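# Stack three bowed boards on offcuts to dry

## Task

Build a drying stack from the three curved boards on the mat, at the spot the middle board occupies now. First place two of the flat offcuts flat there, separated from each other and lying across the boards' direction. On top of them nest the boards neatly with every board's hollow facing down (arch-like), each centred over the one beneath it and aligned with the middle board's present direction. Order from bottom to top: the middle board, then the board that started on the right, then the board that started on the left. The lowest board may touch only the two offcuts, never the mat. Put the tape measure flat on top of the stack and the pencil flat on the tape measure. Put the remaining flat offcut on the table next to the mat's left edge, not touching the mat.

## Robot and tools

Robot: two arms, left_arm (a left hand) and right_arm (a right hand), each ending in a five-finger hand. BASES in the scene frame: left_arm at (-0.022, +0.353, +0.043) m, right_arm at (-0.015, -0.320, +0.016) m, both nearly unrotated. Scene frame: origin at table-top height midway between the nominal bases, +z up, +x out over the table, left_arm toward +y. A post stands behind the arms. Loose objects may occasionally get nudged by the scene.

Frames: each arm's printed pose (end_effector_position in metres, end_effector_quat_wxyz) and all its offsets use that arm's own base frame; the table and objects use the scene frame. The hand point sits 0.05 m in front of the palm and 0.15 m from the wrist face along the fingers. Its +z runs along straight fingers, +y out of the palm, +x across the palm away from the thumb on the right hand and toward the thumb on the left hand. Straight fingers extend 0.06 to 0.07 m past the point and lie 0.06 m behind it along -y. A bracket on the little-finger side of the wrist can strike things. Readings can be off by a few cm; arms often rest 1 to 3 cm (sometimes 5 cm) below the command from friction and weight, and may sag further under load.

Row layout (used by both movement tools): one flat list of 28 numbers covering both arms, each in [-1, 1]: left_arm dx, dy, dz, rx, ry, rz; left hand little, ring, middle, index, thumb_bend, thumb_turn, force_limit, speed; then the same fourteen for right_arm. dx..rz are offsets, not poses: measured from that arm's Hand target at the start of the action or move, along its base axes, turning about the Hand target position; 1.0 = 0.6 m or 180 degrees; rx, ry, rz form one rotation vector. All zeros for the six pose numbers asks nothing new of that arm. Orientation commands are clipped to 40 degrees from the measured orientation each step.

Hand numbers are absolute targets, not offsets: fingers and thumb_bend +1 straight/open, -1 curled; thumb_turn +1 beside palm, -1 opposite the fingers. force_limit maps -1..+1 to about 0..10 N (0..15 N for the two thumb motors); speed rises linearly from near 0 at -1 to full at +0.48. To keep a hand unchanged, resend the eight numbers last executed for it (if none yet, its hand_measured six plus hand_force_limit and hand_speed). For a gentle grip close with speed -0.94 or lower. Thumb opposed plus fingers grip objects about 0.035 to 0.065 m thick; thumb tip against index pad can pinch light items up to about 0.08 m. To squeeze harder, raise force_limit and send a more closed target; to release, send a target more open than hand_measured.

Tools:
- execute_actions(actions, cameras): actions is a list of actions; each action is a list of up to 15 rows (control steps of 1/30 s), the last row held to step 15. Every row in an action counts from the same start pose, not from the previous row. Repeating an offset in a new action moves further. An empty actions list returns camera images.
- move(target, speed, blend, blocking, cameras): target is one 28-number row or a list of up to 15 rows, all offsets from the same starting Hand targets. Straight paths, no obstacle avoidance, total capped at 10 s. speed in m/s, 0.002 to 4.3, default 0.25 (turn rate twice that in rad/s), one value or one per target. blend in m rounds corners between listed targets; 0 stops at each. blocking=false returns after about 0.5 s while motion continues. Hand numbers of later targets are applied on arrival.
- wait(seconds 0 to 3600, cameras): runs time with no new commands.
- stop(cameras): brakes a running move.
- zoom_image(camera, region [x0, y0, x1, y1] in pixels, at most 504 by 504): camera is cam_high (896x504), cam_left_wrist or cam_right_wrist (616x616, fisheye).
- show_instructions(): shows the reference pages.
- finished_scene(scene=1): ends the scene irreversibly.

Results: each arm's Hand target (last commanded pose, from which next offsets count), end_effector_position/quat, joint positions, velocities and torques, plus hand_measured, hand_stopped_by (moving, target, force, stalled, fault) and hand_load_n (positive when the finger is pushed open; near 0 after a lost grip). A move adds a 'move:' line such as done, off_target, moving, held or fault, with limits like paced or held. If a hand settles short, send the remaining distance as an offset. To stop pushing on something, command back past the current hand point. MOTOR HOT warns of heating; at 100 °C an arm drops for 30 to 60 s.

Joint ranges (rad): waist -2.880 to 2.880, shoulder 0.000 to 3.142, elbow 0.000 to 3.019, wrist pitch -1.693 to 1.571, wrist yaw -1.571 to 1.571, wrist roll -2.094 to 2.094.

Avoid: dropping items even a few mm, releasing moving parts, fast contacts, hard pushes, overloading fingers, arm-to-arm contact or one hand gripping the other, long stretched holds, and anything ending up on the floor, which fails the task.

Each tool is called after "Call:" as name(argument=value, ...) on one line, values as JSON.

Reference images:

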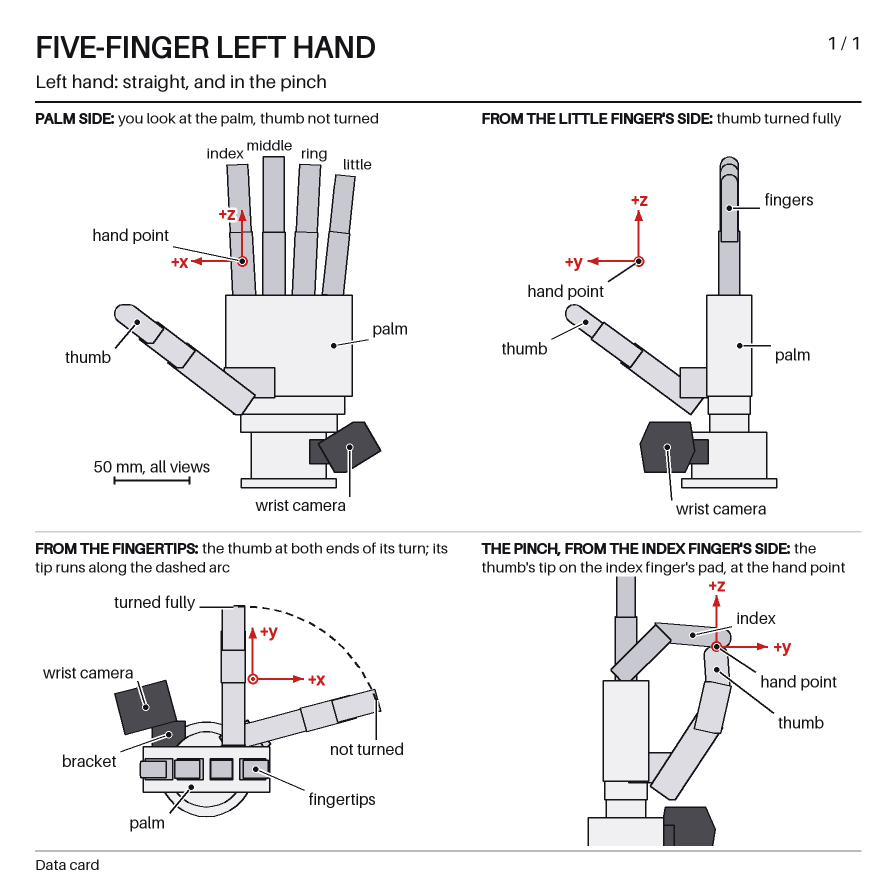

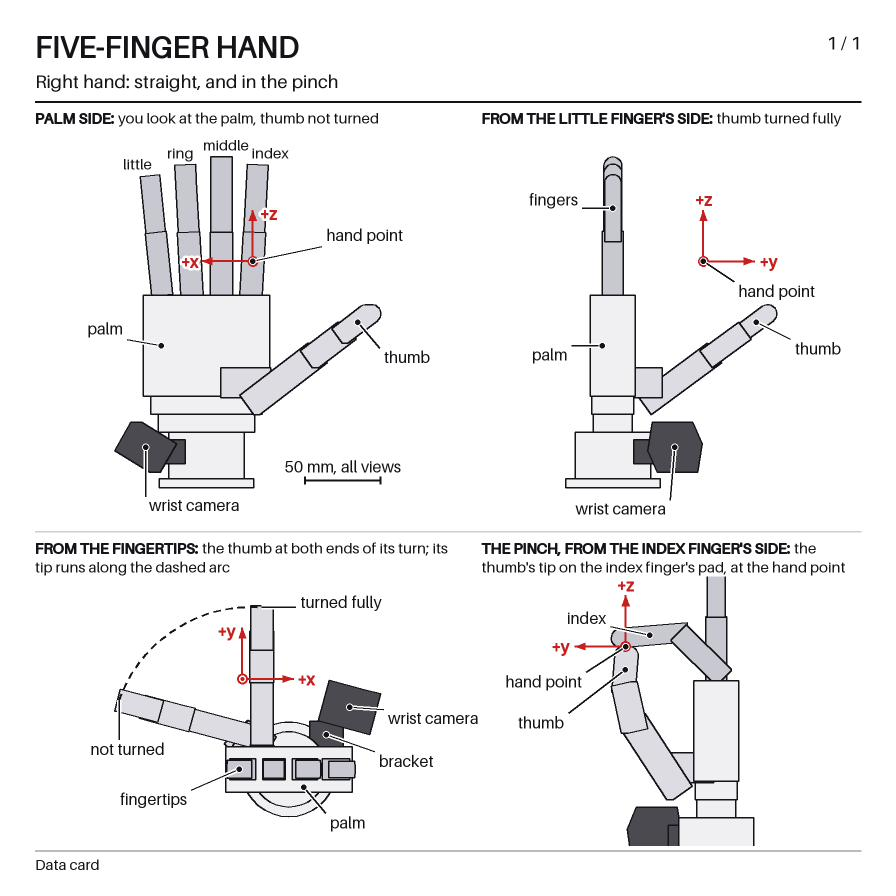

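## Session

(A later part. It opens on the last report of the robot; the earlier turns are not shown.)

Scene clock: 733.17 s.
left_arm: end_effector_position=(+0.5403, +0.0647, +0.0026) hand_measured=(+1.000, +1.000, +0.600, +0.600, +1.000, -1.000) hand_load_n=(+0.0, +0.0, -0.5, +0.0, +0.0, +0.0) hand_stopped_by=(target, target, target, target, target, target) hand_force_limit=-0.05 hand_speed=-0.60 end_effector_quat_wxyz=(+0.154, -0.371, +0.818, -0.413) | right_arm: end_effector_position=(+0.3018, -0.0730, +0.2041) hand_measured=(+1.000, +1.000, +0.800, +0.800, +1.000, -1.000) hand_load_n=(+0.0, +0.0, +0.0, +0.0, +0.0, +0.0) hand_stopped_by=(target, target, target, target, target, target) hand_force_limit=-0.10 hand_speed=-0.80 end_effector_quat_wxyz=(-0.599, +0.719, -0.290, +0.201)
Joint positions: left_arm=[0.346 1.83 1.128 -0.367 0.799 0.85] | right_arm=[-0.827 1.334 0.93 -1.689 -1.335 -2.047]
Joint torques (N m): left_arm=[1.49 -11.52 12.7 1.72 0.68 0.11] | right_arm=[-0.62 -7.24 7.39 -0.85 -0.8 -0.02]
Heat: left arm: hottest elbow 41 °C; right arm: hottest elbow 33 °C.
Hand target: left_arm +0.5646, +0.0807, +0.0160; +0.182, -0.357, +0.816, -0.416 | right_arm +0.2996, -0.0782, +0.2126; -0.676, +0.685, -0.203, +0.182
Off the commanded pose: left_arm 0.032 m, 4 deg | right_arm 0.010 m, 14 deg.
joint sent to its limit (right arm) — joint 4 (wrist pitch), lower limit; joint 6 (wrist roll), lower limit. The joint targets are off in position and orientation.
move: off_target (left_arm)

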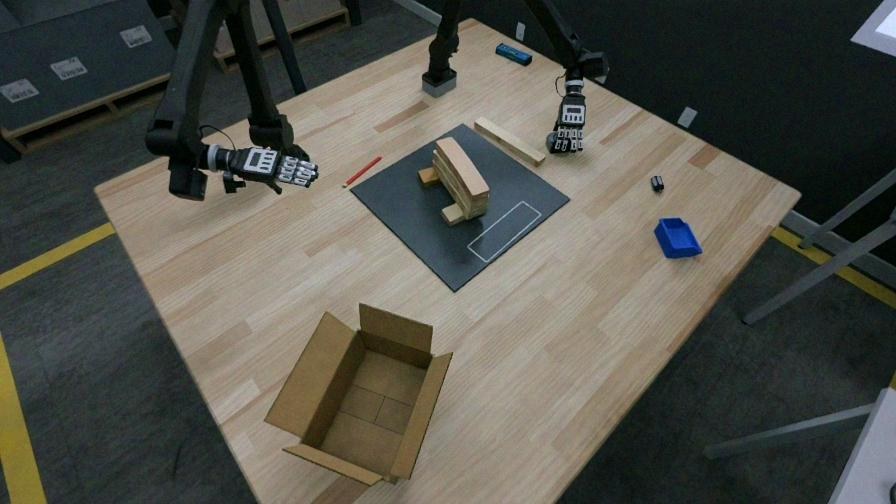

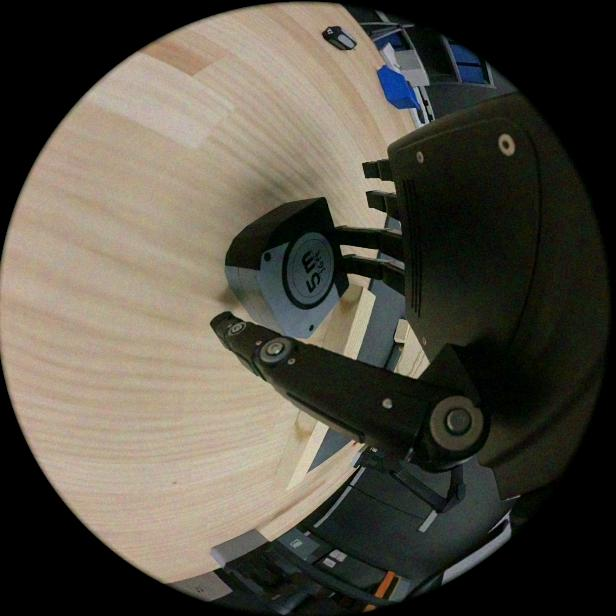

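Call:
move(target=[[0.0,0.0,0.0,0,0,0,1,1,-0.2,-0.2,0.3,-1,0.0,-0.9,0.0,0.0,0.0,0,0,0,1,1,0.8,0.8,1,-1,-0.1,-0.8]], speed=0.05, cameras=["cam_high","cam_left_wrist"])

Call:
zoom_image(camera="cam_left_wrist", region=[150, 160, 400, 410])

Call:
zoom_image(camera="cam_high", region=[530, 60, 640, 170])

Scene clock: 736.90 s.
left_arm: end_effector_position=(+0.5402, +0.0637, +0.0033) hand_measured=(+1.000, +1.000, +0.230, +0.230, +0.818, -1.000) hand_load_n=(+0.0, +0.0, +4.5, +4.5, +9.5, -0.5) hand_stopped_by=(target, target, force, force, force, target) hand_force_limit=0.00 hand_speed=-0.90 end_effector_quat_wxyz=(+0.153, -0.369, +0.817, -0.415) | right_arm: end_effector_position=(+0.3018, -0.0730, +0.2041) hand_measured=(+1.000, +1.000, +0.800, +0.800, +1.000, -1.000) hand_load_n=(+0.0, +0.0, +0.0, +0.0, +0.0, +0.0) hand_stopped_by=(target, target, target, target, target, target) hand_force_limit=-0.10 hand_speed=-0.80 end_effector_quat_wxyz=(-0.599, +0.719, -0.290, +0.201)
Joint positions: left_arm=[0.346 1.83 1.128 -0.367 0.805 0.85] | right_arm=[-0.827 1.334 0.93 -1.689 -1.335 -2.047]
Joint torques (N m): left_arm=[0.79 -11.87 12.64 1.77 0.45 0.07] | right_arm=[-0.79 -7.18 7.39 -0.81 -0.8 -0.03]
Heat: left arm: hottest elbow 41 °C; right arm: hottest elbow 33 °C.
Hand target: left_arm +0.5646, +0.0807, +0.0160; +0.182, -0.357, +0.816, -0.416 | right_arm +0.2996, -0.0782, +0.2126; -0.676, +0.685, -0.203, +0.182
Off the commanded pose: left_arm 0.032 m, 4 deg | right_arm 0.010 m, 14 deg.
joint sent to its limit (right arm) — joint 4 (wrist pitch), lower limit; joint 6 (wrist roll), lower limit. The joint targets are off in position and orientation.
move: done

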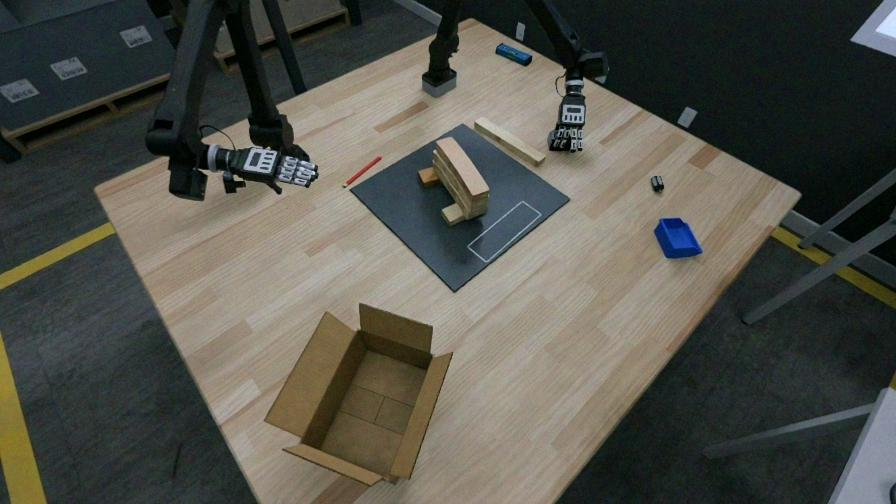

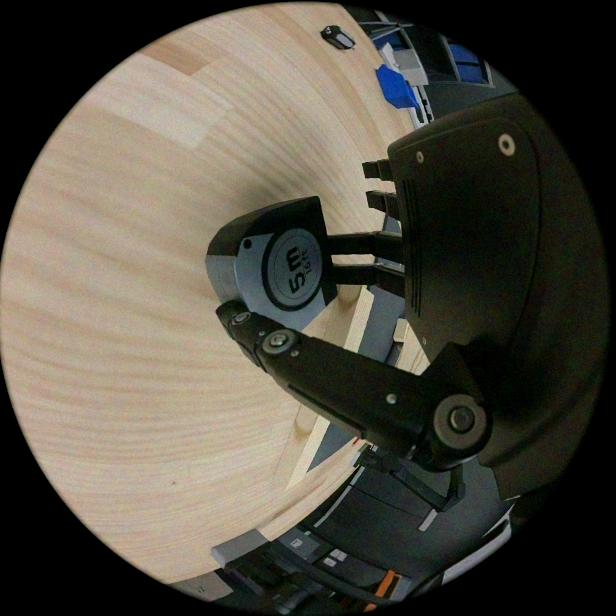

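Scaled by 2.016 from the camera's image (finer frame: 880x880).

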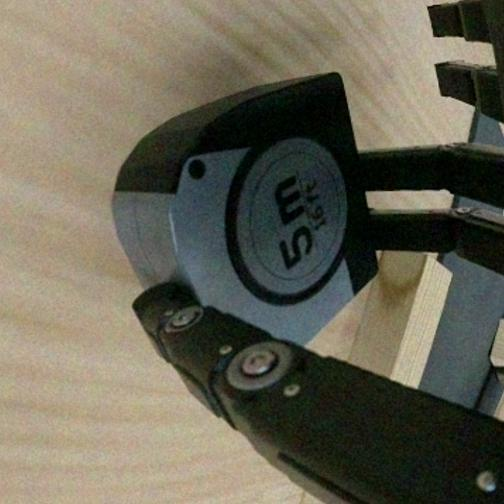

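Scaled by 4.582 from the camera's image (finer frame: 1280x720).

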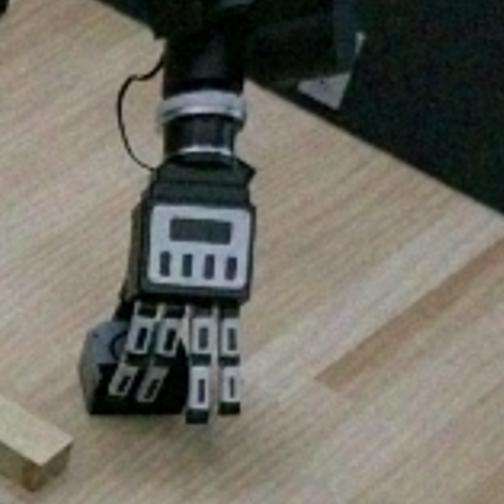

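Call:
move(target=[[0.0,0.0,0.0,0,0,0,1,1,-0.25,-0.25,0.3,-1,0.3,-0.9,0.0,0.0,0.0,0,0,0,1,1,0.8,0.8,1,-1,-0.1,-0.8],[0.01,0.004,0.05,0,0,0,1,1,-0.25,-0.25,0.3,-1,0.3,-0.9,0.0,0.0,0.0,0,0,0,1,1,0.8,0.8,1,-1,-0.1,-0.8]], speed=0.04, cameras=["cam_high","cam_left_wrist"])

Call:
zoom_image(camera="cam_left_wrist", region=[150, 160, 400, 410])

Call:
zoom_image(camera="cam_high", region=[530, 60, 640, 170])

Scene clock: 740.53 s.
left_arm: end_effector_position=(+0.5405, +0.0645, +0.0103) hand_measured=(+1.000, +1.000, +0.214, +0.204, +0.818, -1.000) hand_load_n=(+0.0, -0.5, +5.5, +7.0, +14.0, +0.0) hand_stopped_by=(target, target, force, force, force, target) hand_force_limit=0.30 hand_speed=-0.90 end_effector_quat_wxyz=(+0.141, -0.373, +0.819, -0.413) | right_arm: end_effector_position=(+0.3018, -0.0730, +0.2041) hand_measured=(+1.000, +1.000, +0.800, +0.800, +1.000, -1.000) hand_load_n=(+0.0, +0.0, +0.0, +0.0, +0.0, +0.0) hand_stopped_by=(target, target, target, target, target, target) hand_force_limit=-0.10 hand_speed=-0.80 end_effector_quat_wxyz=(-0.599, +0.719, -0.290, +0.201)
Joint positions: left_arm=[0.346 1.83 1.158 -0.43 0.804 0.859] | right_arm=[-0.827 1.334 0.93 -1.689 -1.335 -2.047]
Joint torques (N m): left_arm=[0.85 -14.92 14.05 1.09 0.53 0.05] | right_arm=[-0.73 -7.3 7.36 -0.87 -0.81 -0.02]
Heat: left arm: hottest elbow 41 °C; right arm: hottest elbow 33 °C.
Hand target: left_arm +0.5706, +0.0831, +0.0460; +0.182, -0.357, +0.816, -0.416 | right_arm +0.2996, -0.0782, +0.2126; -0.676, +0.685, -0.203, +0.182
Off the commanded pose: left_arm 0.050 m, 5 deg | right_arm 0.010 m, 14 deg.
joint sent to its limit (right arm) — joint 4 (wrist pitch), lower limit; joint 6 (wrist roll), lower limit. The joint targets are off in position and orientation.
move: off_target (left_arm)

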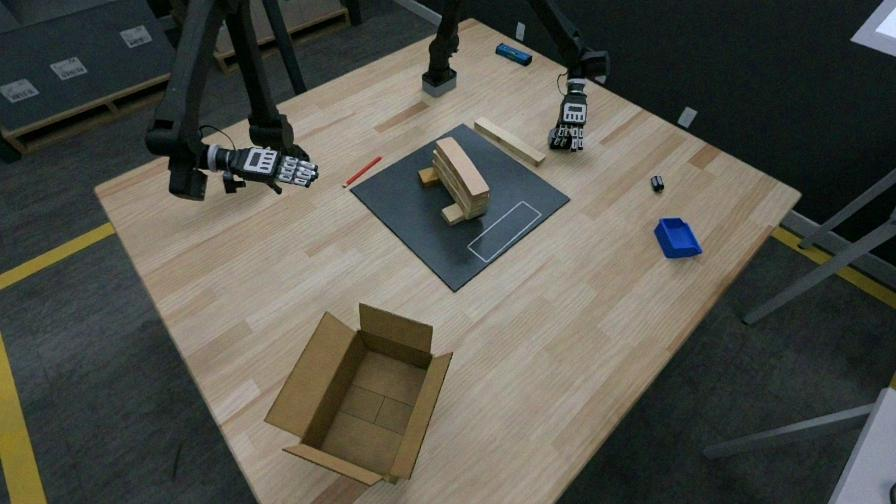

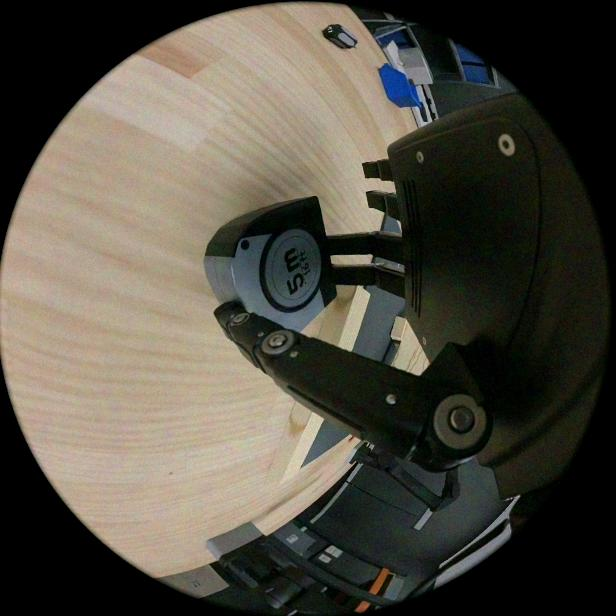

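Scaled by 2.016 from the camera's image (finer frame: 880x880).

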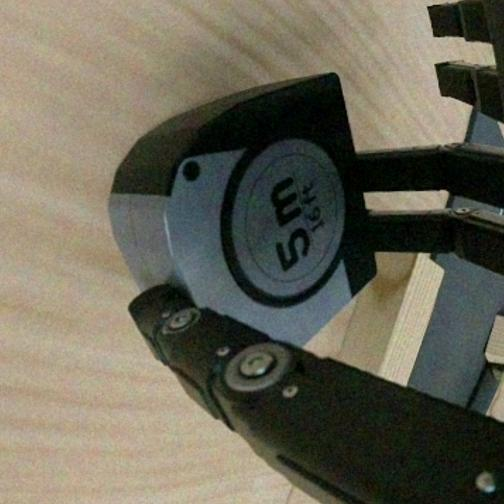

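Scaled by 4.582 from the camera's image (finer frame: 1280x720).

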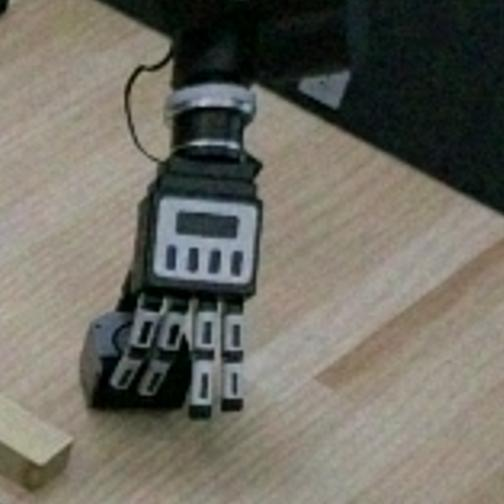

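Call:
move(target=[[0.0,0.0,0.1,0,0,0,1,1,-0.25,-0.25,0.3,-1,0.3,-0.9,0.0,0.0,0.0,0,0,0,1,1,0.8,0.8,1,-1,-0.1,-0.8]], speed=0.06, cameras=["cam_high","cam_left_wrist"])

Call:
zoom_image(camera="cam_left_wrist", region=[150, 160, 400, 410])

Call:
zoom_image(camera="cam_high", region=[530, 60, 640, 170])

Scene clock: 743.13 s.
left_arm: end_effector_position=(+0.5428, +0.0656, +0.0632) hand_measured=(+1.000, +1.000, +0.214, +0.204, +0.818, -1.000) hand_load_n=(+0.0, +0.0, +5.5, +7.0, +13.5, -0.5) hand_stopped_by=(target, target, force, force, force, target) hand_force_limit=0.30 hand_speed=-0.90 end_effector_quat_wxyz=(+0.137, -0.375, +0.819, -0.412) | right_arm: end_effector_position=(+0.3018, -0.0730, +0.2041) hand_measured=(+1.000, +1.000, +0.800, +0.800, +1.000, -1.000) hand_load_n=(+0.0, +0.0, +0.0, +0.0, +0.0, +0.0) hand_stopped_by=(target, target, target, target, target, target) hand_force_limit=-0.10 hand_speed=-0.80 end_effector_quat_wxyz=(-0.599, +0.719, -0.290, +0.201)
Joint positions: left_arm=[0.346 1.76 1.224 -0.576 0.802 0.859] | right_arm=[-0.827 1.334 0.93 -1.689 -1.335 -2.047]
Joint torques (N m): left_arm=[0.73 -14.74 15.2 1.1 0.54 0.05] | right_arm=[-0.73 -7.36 7.36 -0.87 -0.81 -0.03]
Heat: left arm: hottest elbow 41 °C; right arm: hottest elbow 33 °C.
Hand target: left_arm +0.5706, +0.0831, +0.1060; +0.182, -0.357, +0.816, -0.416 | right_arm +0.2996, -0.0782, +0.2126; -0.676, +0.685, -0.203, +0.182
Off the commanded pose: left_arm 0.054 m, 6 deg | right_arm 0.010 m, 14 deg.
joint sent to its limit (right arm) — joint 4 (wrist pitch), lower limit; joint 6 (wrist roll), lower limit. The joint targets are off in position and orientation.
move: off_target (left_arm)

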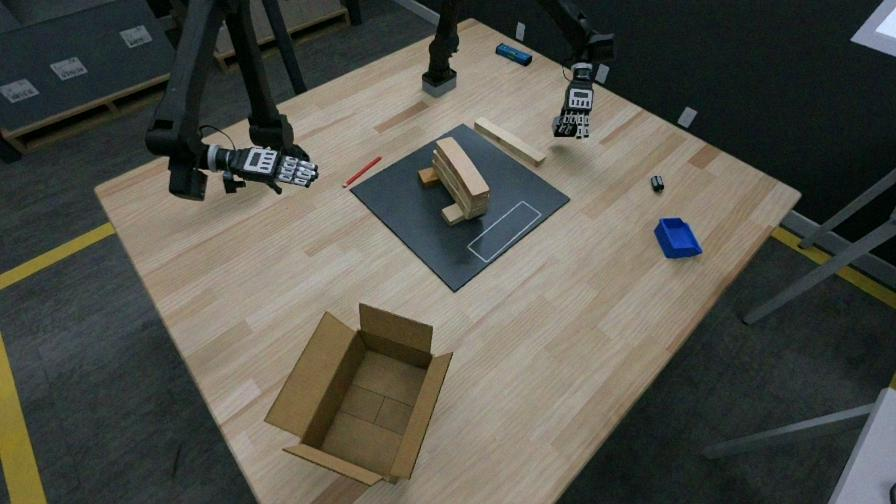

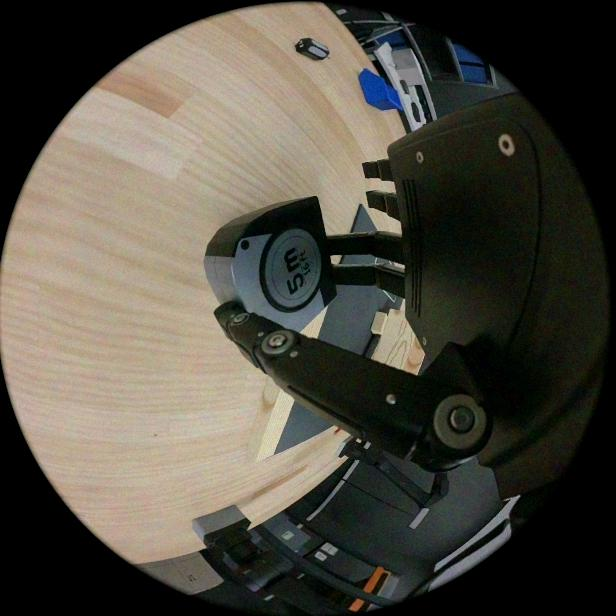

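Scaled by 2.016 from the camera's image (finer frame: 880x880).

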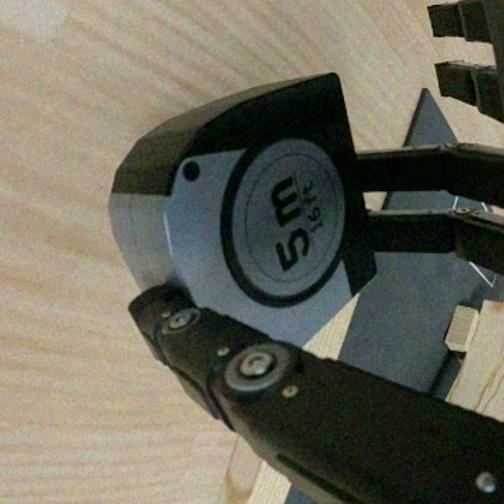

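Scaled by 4.582 from the camera's image (finer frame: 1280x720).

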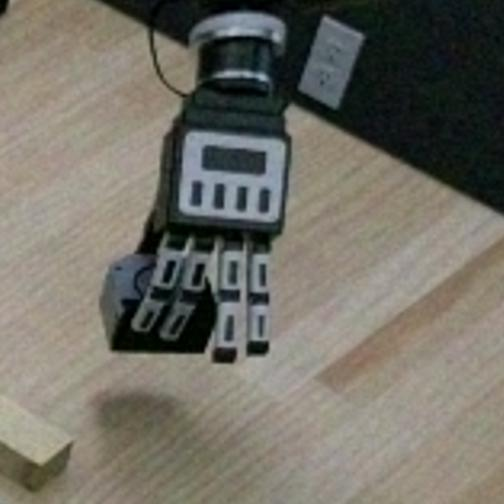

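Call:
move(target=[[0.0,0.0,0.2,0,0,0,1,1,-0.25,-0.25,0.3,-1,0.3,-0.9,0.0,0.0,0.0,0,0,0,1,1,0.8,0.8,1,-1,-0.1,-0.8],[-0.1093,-0.7518,0.2,0,0,0,1,1,-0.25,-0.25,0.3,-1,0.3,-0.9,0.0,0.0,0.0,0,0,0,1,1,0.8,0.8,1,-1,-0.1,-0.8]], speed=[0.1,0.12], blend=0.02, cameras=["cam_high","cam_left_wrist","cam_right_wrist"])

Call:
zoom_image(camera="cam_left_wrist", region=[150, 160, 400, 410])

Call:
zoom_image(camera="cam_high", region=[420, 60, 540, 210])

Call:
zoom_image(camera="cam_right_wrist", region=[225, 200, 365, 340])

Scene clock: 751.03 s.
left_arm: end_effector_position=(+0.4724, -0.3471, +0.1737) hand_measured=(+1.000, +1.000, +0.214, +0.204, +0.818, -1.000) hand_load_n=(+0.0, +0.0, +5.5, +7.0, +13.5, +0.0) hand_stopped_by=(target, target, force, force, force, target) hand_force_limit=0.30 hand_speed=-0.90 end_effector_quat_wxyz=(+0.153, -0.366, +0.841, -0.369) | right_arm: end_effector_position=(+0.3018, -0.0730, +0.2041) hand_measured=(+1.000, +1.000, +0.800, +0.800, +1.000, -1.000) hand_load_n=(+0.0, +0.0, +0.0, +0.0, +0.0, +0.5) hand_stopped_by=(target, target, target, target, target, target) hand_force_limit=-0.10 hand_speed=-0.80 end_effector_quat_wxyz=(-0.599, +0.719, -0.290, +0.201)
Joint positions: left_arm=[-0.541 1.527 1.232 -0.468 0.166 0.138] | right_arm=[-0.827 1.334 0.93 -1.689 -1.335 -2.047]
Joint torques (N m): left_arm=[-0.15 -11.28 18.11 3.38 -0.06 -0.16] | right_arm=[-0.79 -7.3 7.39 -0.87 -0.81 -0.02]
Heat: left arm: hottest elbow 42 °C; right arm: hottest elbow 33 °C.
Hand target: left_arm +0.5050, -0.3679, +0.2260; +0.182, -0.357, +0.816, -0.416 | right_arm +0.2996, -0.0782, +0.2126; -0.676, +0.685, -0.203, +0.182
Off the commanded pose: left_arm 0.065 m, 7 deg | right_arm 0.010 m, 14 deg.
joint sent to its limit (right arm) — joint 4 (wrist pitch), lower limit; joint 6 (wrist roll), lower limit. The joint targets are off in position and orientation.
move: off_target (left_arm)

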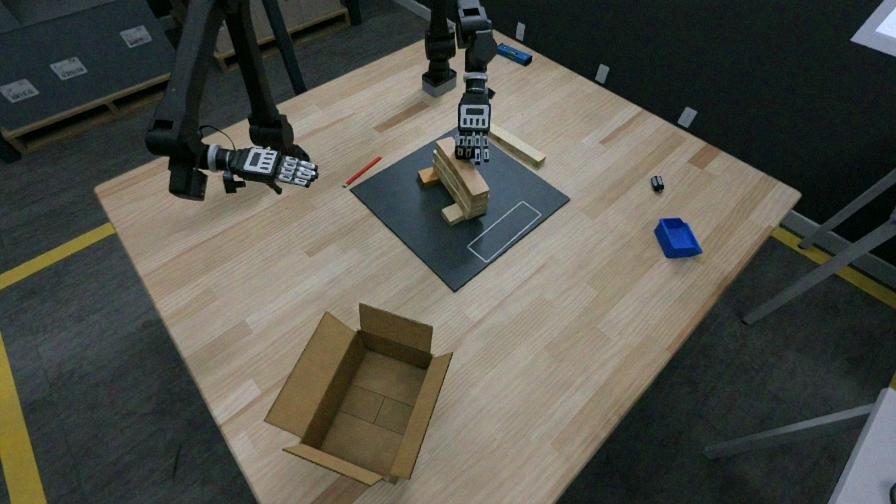

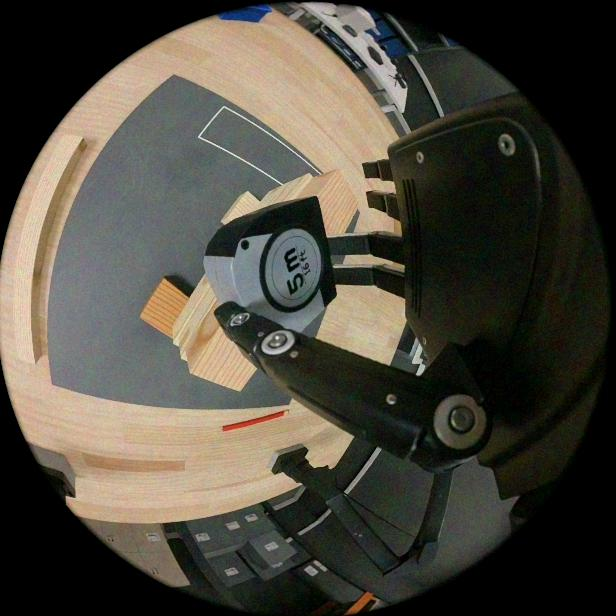

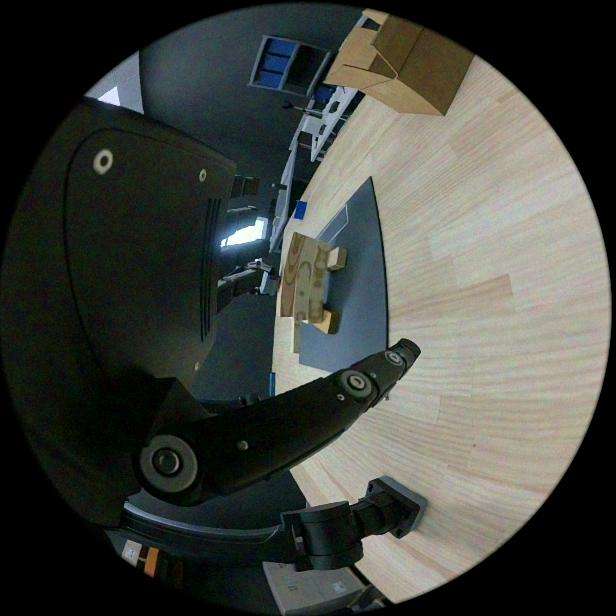

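Scaled by 2.016 from the camera's image (finer frame: 880x880).

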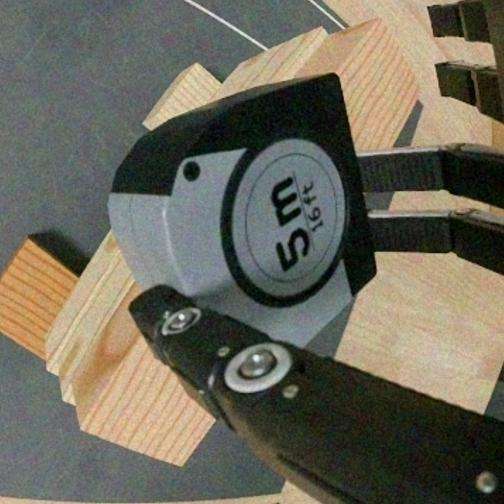

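Scaled by 3.360 from the camera's image (finer frame: 1280x720).

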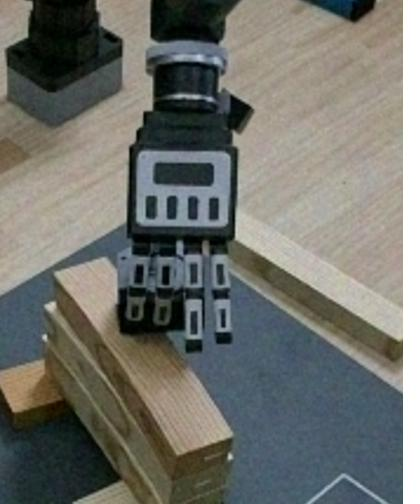

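Scaled by 3.600 from the camera's image (finer frame: 880x880).

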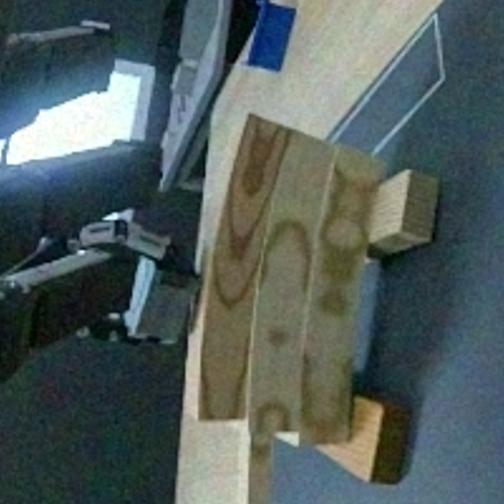

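Call:
move(target=[[-0.003,-0.02,-0.045,0,0,0,1,1,-0.25,-0.25,0.3,-1,0.3,-0.9,0.0,0.0,0.0,0,0,0,1,1,0.8,0.8,1,-1,-0.1,-0.8]], speed=[0.06], cameras=["cam_high","cam_left_wrist","cam_right_wrist"])

Call:
zoom_image(camera="cam_left_wrist", region=[150, 160, 400, 410])

Call:
zoom_image(camera="cam_high", region=[420, 90, 520, 210])

Call:
zoom_image(camera="cam_right_wrist", region=[225, 200, 365, 340])

Scene clock: 755.50 s.
left_arm: end_effector_position=(+0.4868, -0.3571, +0.1682) hand_measured=(+1.000, +1.000, +0.214, +0.204, +0.818, -1.000) hand_load_n=(+0.0, +0.0, +5.0, +7.0, +13.5, +0.0) hand_stopped_by=(target, target, force, force, force, target) hand_force_limit=0.30 hand_speed=-0.90 end_effector_quat_wxyz=(+0.167, -0.368, +0.831, -0.382) | right_arm: end_effector_position=(+0.3018, -0.0730, +0.2041) hand_measured=(+1.000, +1.000, +0.800, +0.800, +1.000, -1.000) hand_load_n=(+0.0, +0.0, +0.0, +0.0, +0.0, +0.0) hand_stopped_by=(target, target, target, target, target, target) hand_force_limit=-0.10 hand_speed=-0.80 end_effector_quat_wxyz=(-0.599, +0.719, -0.290, +0.201)
Joint positions: left_arm=[-0.547 1.554 1.232 -0.398 0.147 0.123] | right_arm=[-0.827 1.334 0.93 -1.689 -1.335 -2.047]
Joint torques (N m): left_arm=[-0.97 -10.75 15.27 3.28 -0.05 -0.17] | right_arm=[-0.79 -7.18 7.36 -0.83 -0.81 -0.02]
Heat: left arm: hottest elbow 44 °C; right arm: hottest elbow 33 °C.
Hand target: left_arm +0.5032, -0.3799, +0.1990; +0.182, -0.357, +0.816, -0.416 | right_arm +0.2996, -0.0782, +0.2126; -0.676, +0.685, -0.203, +0.182
Off the commanded pose: left_arm 0.042 m, 5 deg | right_arm 0.010 m, 14 deg.
joint sent to its limit (right arm) — joint 4 (wrist pitch), lower limit; joint 6 (wrist roll), lower limit. The joint targets are off in position and orientation.
move: off_target (left_arm)

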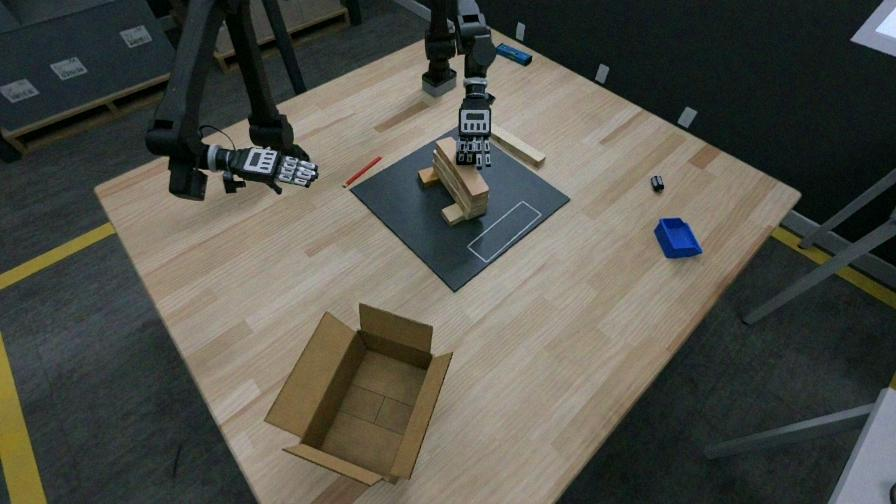

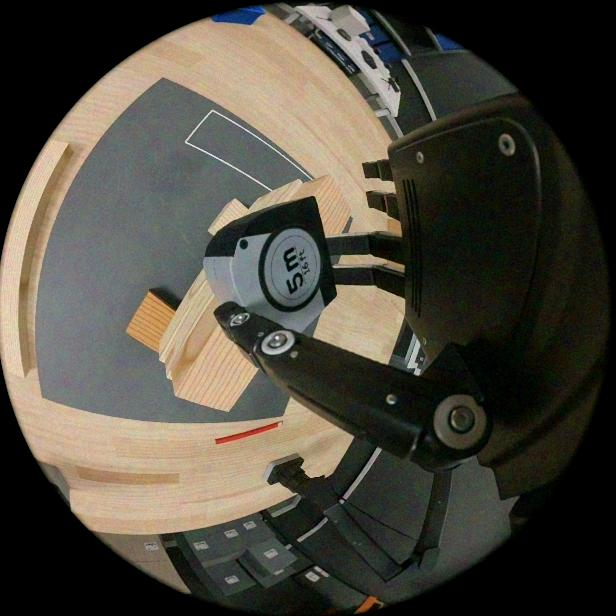

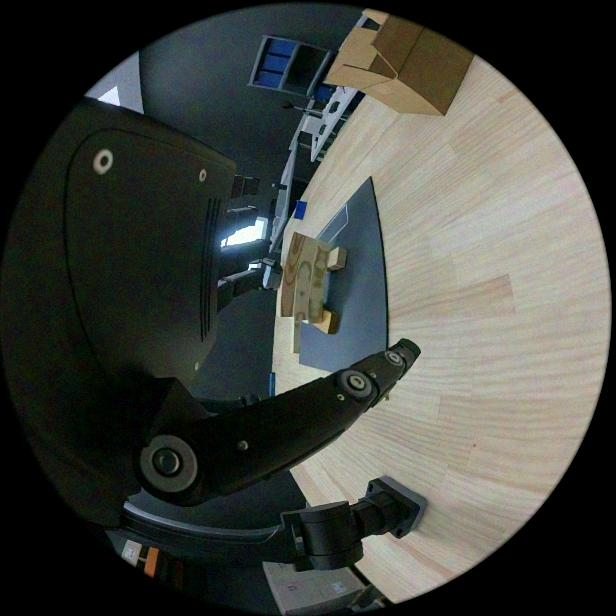

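Scaled by 2.016 from the camera's image (finer frame: 880x880).

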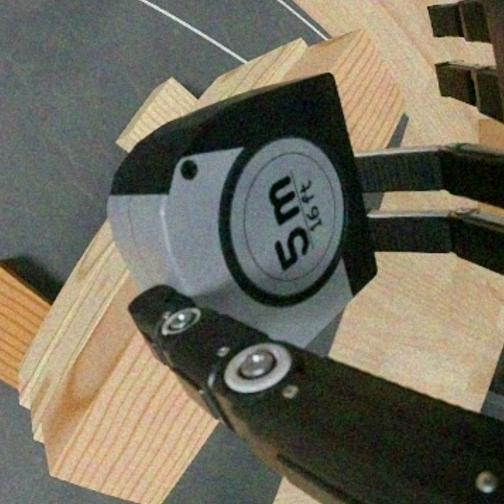

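Scaled by 4.200 from the camera's image (finer frame: 1280x720).

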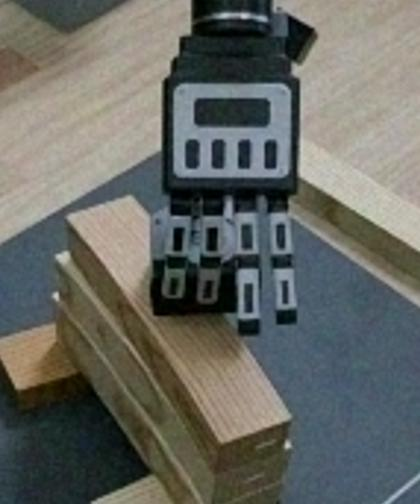

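Scaled by 3.600 from the camera's image (finer frame: 880x880).

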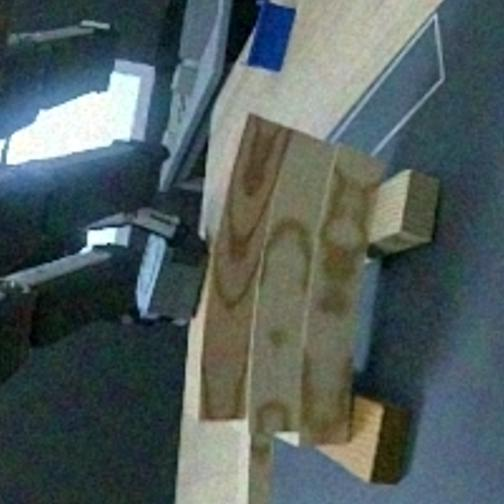

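Call:
move(target=[[0.0,-0.04,0.01,0,0,0,1,1,-0.25,-0.25,0.3,-1,0.3,-0.9,0.0,0.0,0.0,0,0,0,1,1,0.8,0.8,1,-1,-0.1,-0.8]], speed=[0.06], cameras=["cam_high","cam_left_wrist","cam_right_wrist"])

Call:
zoom_image(camera="cam_left_wrist", region=[150, 160, 400, 410])

Call:
zoom_image(camera="cam_high", region=[420, 90, 520, 210])

Call:
zoom_image(camera="cam_right_wrist", region=[225, 200, 365, 340])

Scene clock: 760.43 s.
left_arm: end_effector_position=(+0.4841, -0.3788, +0.1680) hand_measured=(+1.000, +1.000, +0.214, +0.204, +0.818, -1.000) hand_load_n=(+0.0, +0.0, +5.0, +6.5, +14.0, -0.5) hand_stopped_by=(target, target, force, force, force, target) hand_force_limit=0.30 hand_speed=-0.90 end_effector_quat_wxyz=(+0.169, -0.366, +0.832, -0.382) | right_arm: end_effector_position=(+0.3018, -0.0730, +0.2041) hand_measured=(+1.000, +1.000, +0.800, +0.800, +1.000, -1.000) hand_load_n=(+0.0, +0.0, +0.0, +0.0, +0.0, +0.0) hand_stopped_by=(target, target, target, target, target, target) hand_force_limit=-0.10 hand_speed=-0.80 end_effector_quat_wxyz=(-0.599, +0.719, -0.290, +0.201)
Joint positions: left_arm=[-0.587 1.577 1.258 -0.396 0.116 0.102] | right_arm=[-0.827 1.334 0.93 -1.689 -1.335 -2.047]
Joint torques (N m): left_arm=[-0.67 -10.7 17.16 2.65 -0.09 -0.18] | right_arm=[-0.67 -7.36 7.38 -0.87 -0.8 -0.03]
Heat: left arm: hottest elbow 44 °C; right arm: hottest elbow 33 °C.
Hand target: left_arm +0.5032, -0.4039, +0.2050; +0.182, -0.357, +0.816, -0.416 | right_arm +0.2996, -0.0782, +0.2126; -0.676, +0.685, -0.203, +0.182
Off the commanded pose: left_arm 0.049 m, 5 deg | right_arm 0.010 m, 14 deg.
joint sent to its limit (right arm) — joint 4 (wrist pitch), lower limit; joint 6 (wrist roll), lower limit. The joint targets are off in position and orientation.
move: off_target (left_arm)

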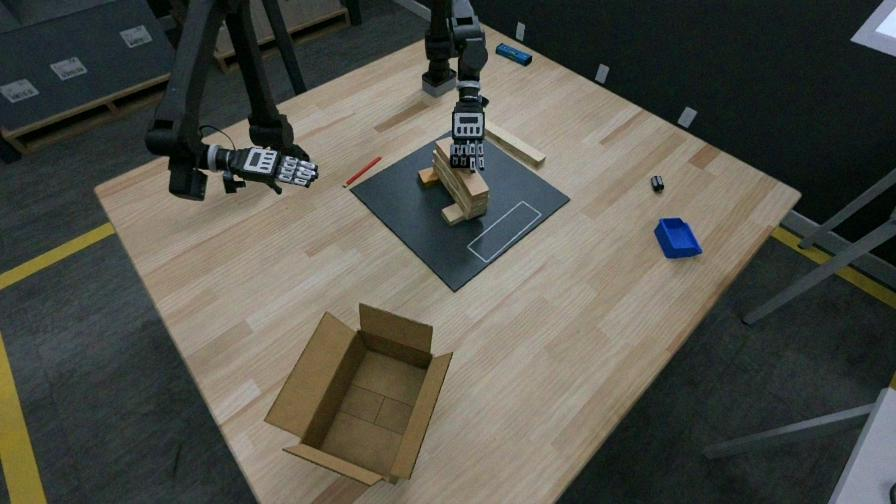

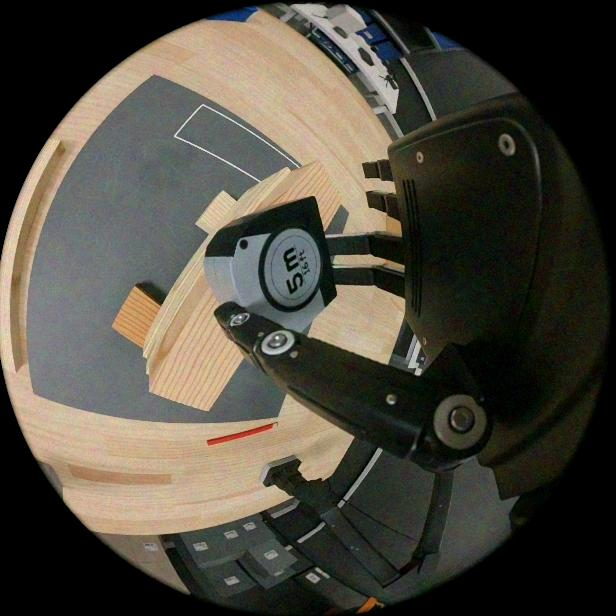

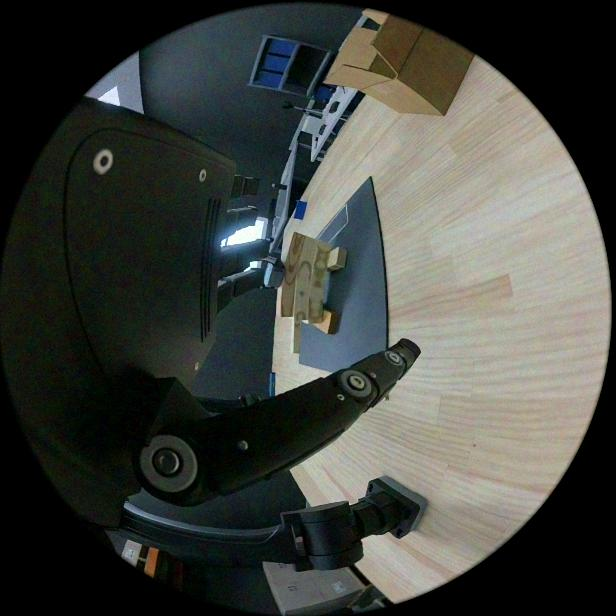

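Scaled by 2.016 from the camera's image (finer frame: 880x880).

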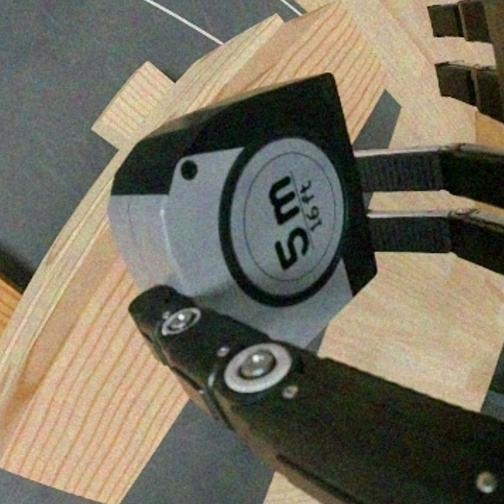

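Scaled by 4.200 from the camera's image (finer frame: 1280x720).

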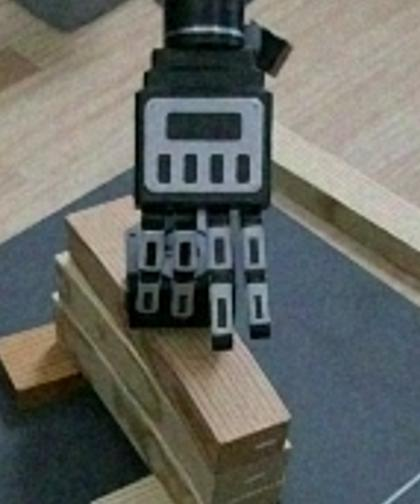

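Scaled by 3.600 from the camera's image (finer frame: 880x880).

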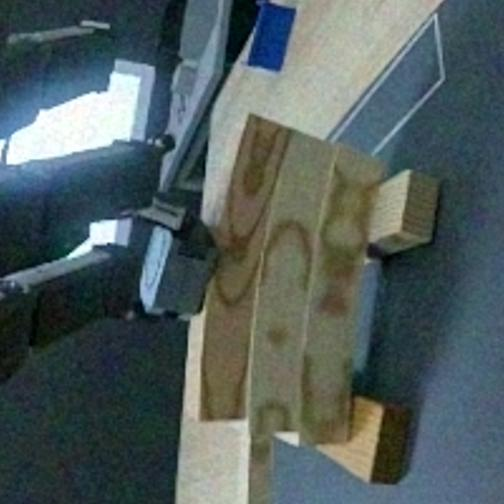

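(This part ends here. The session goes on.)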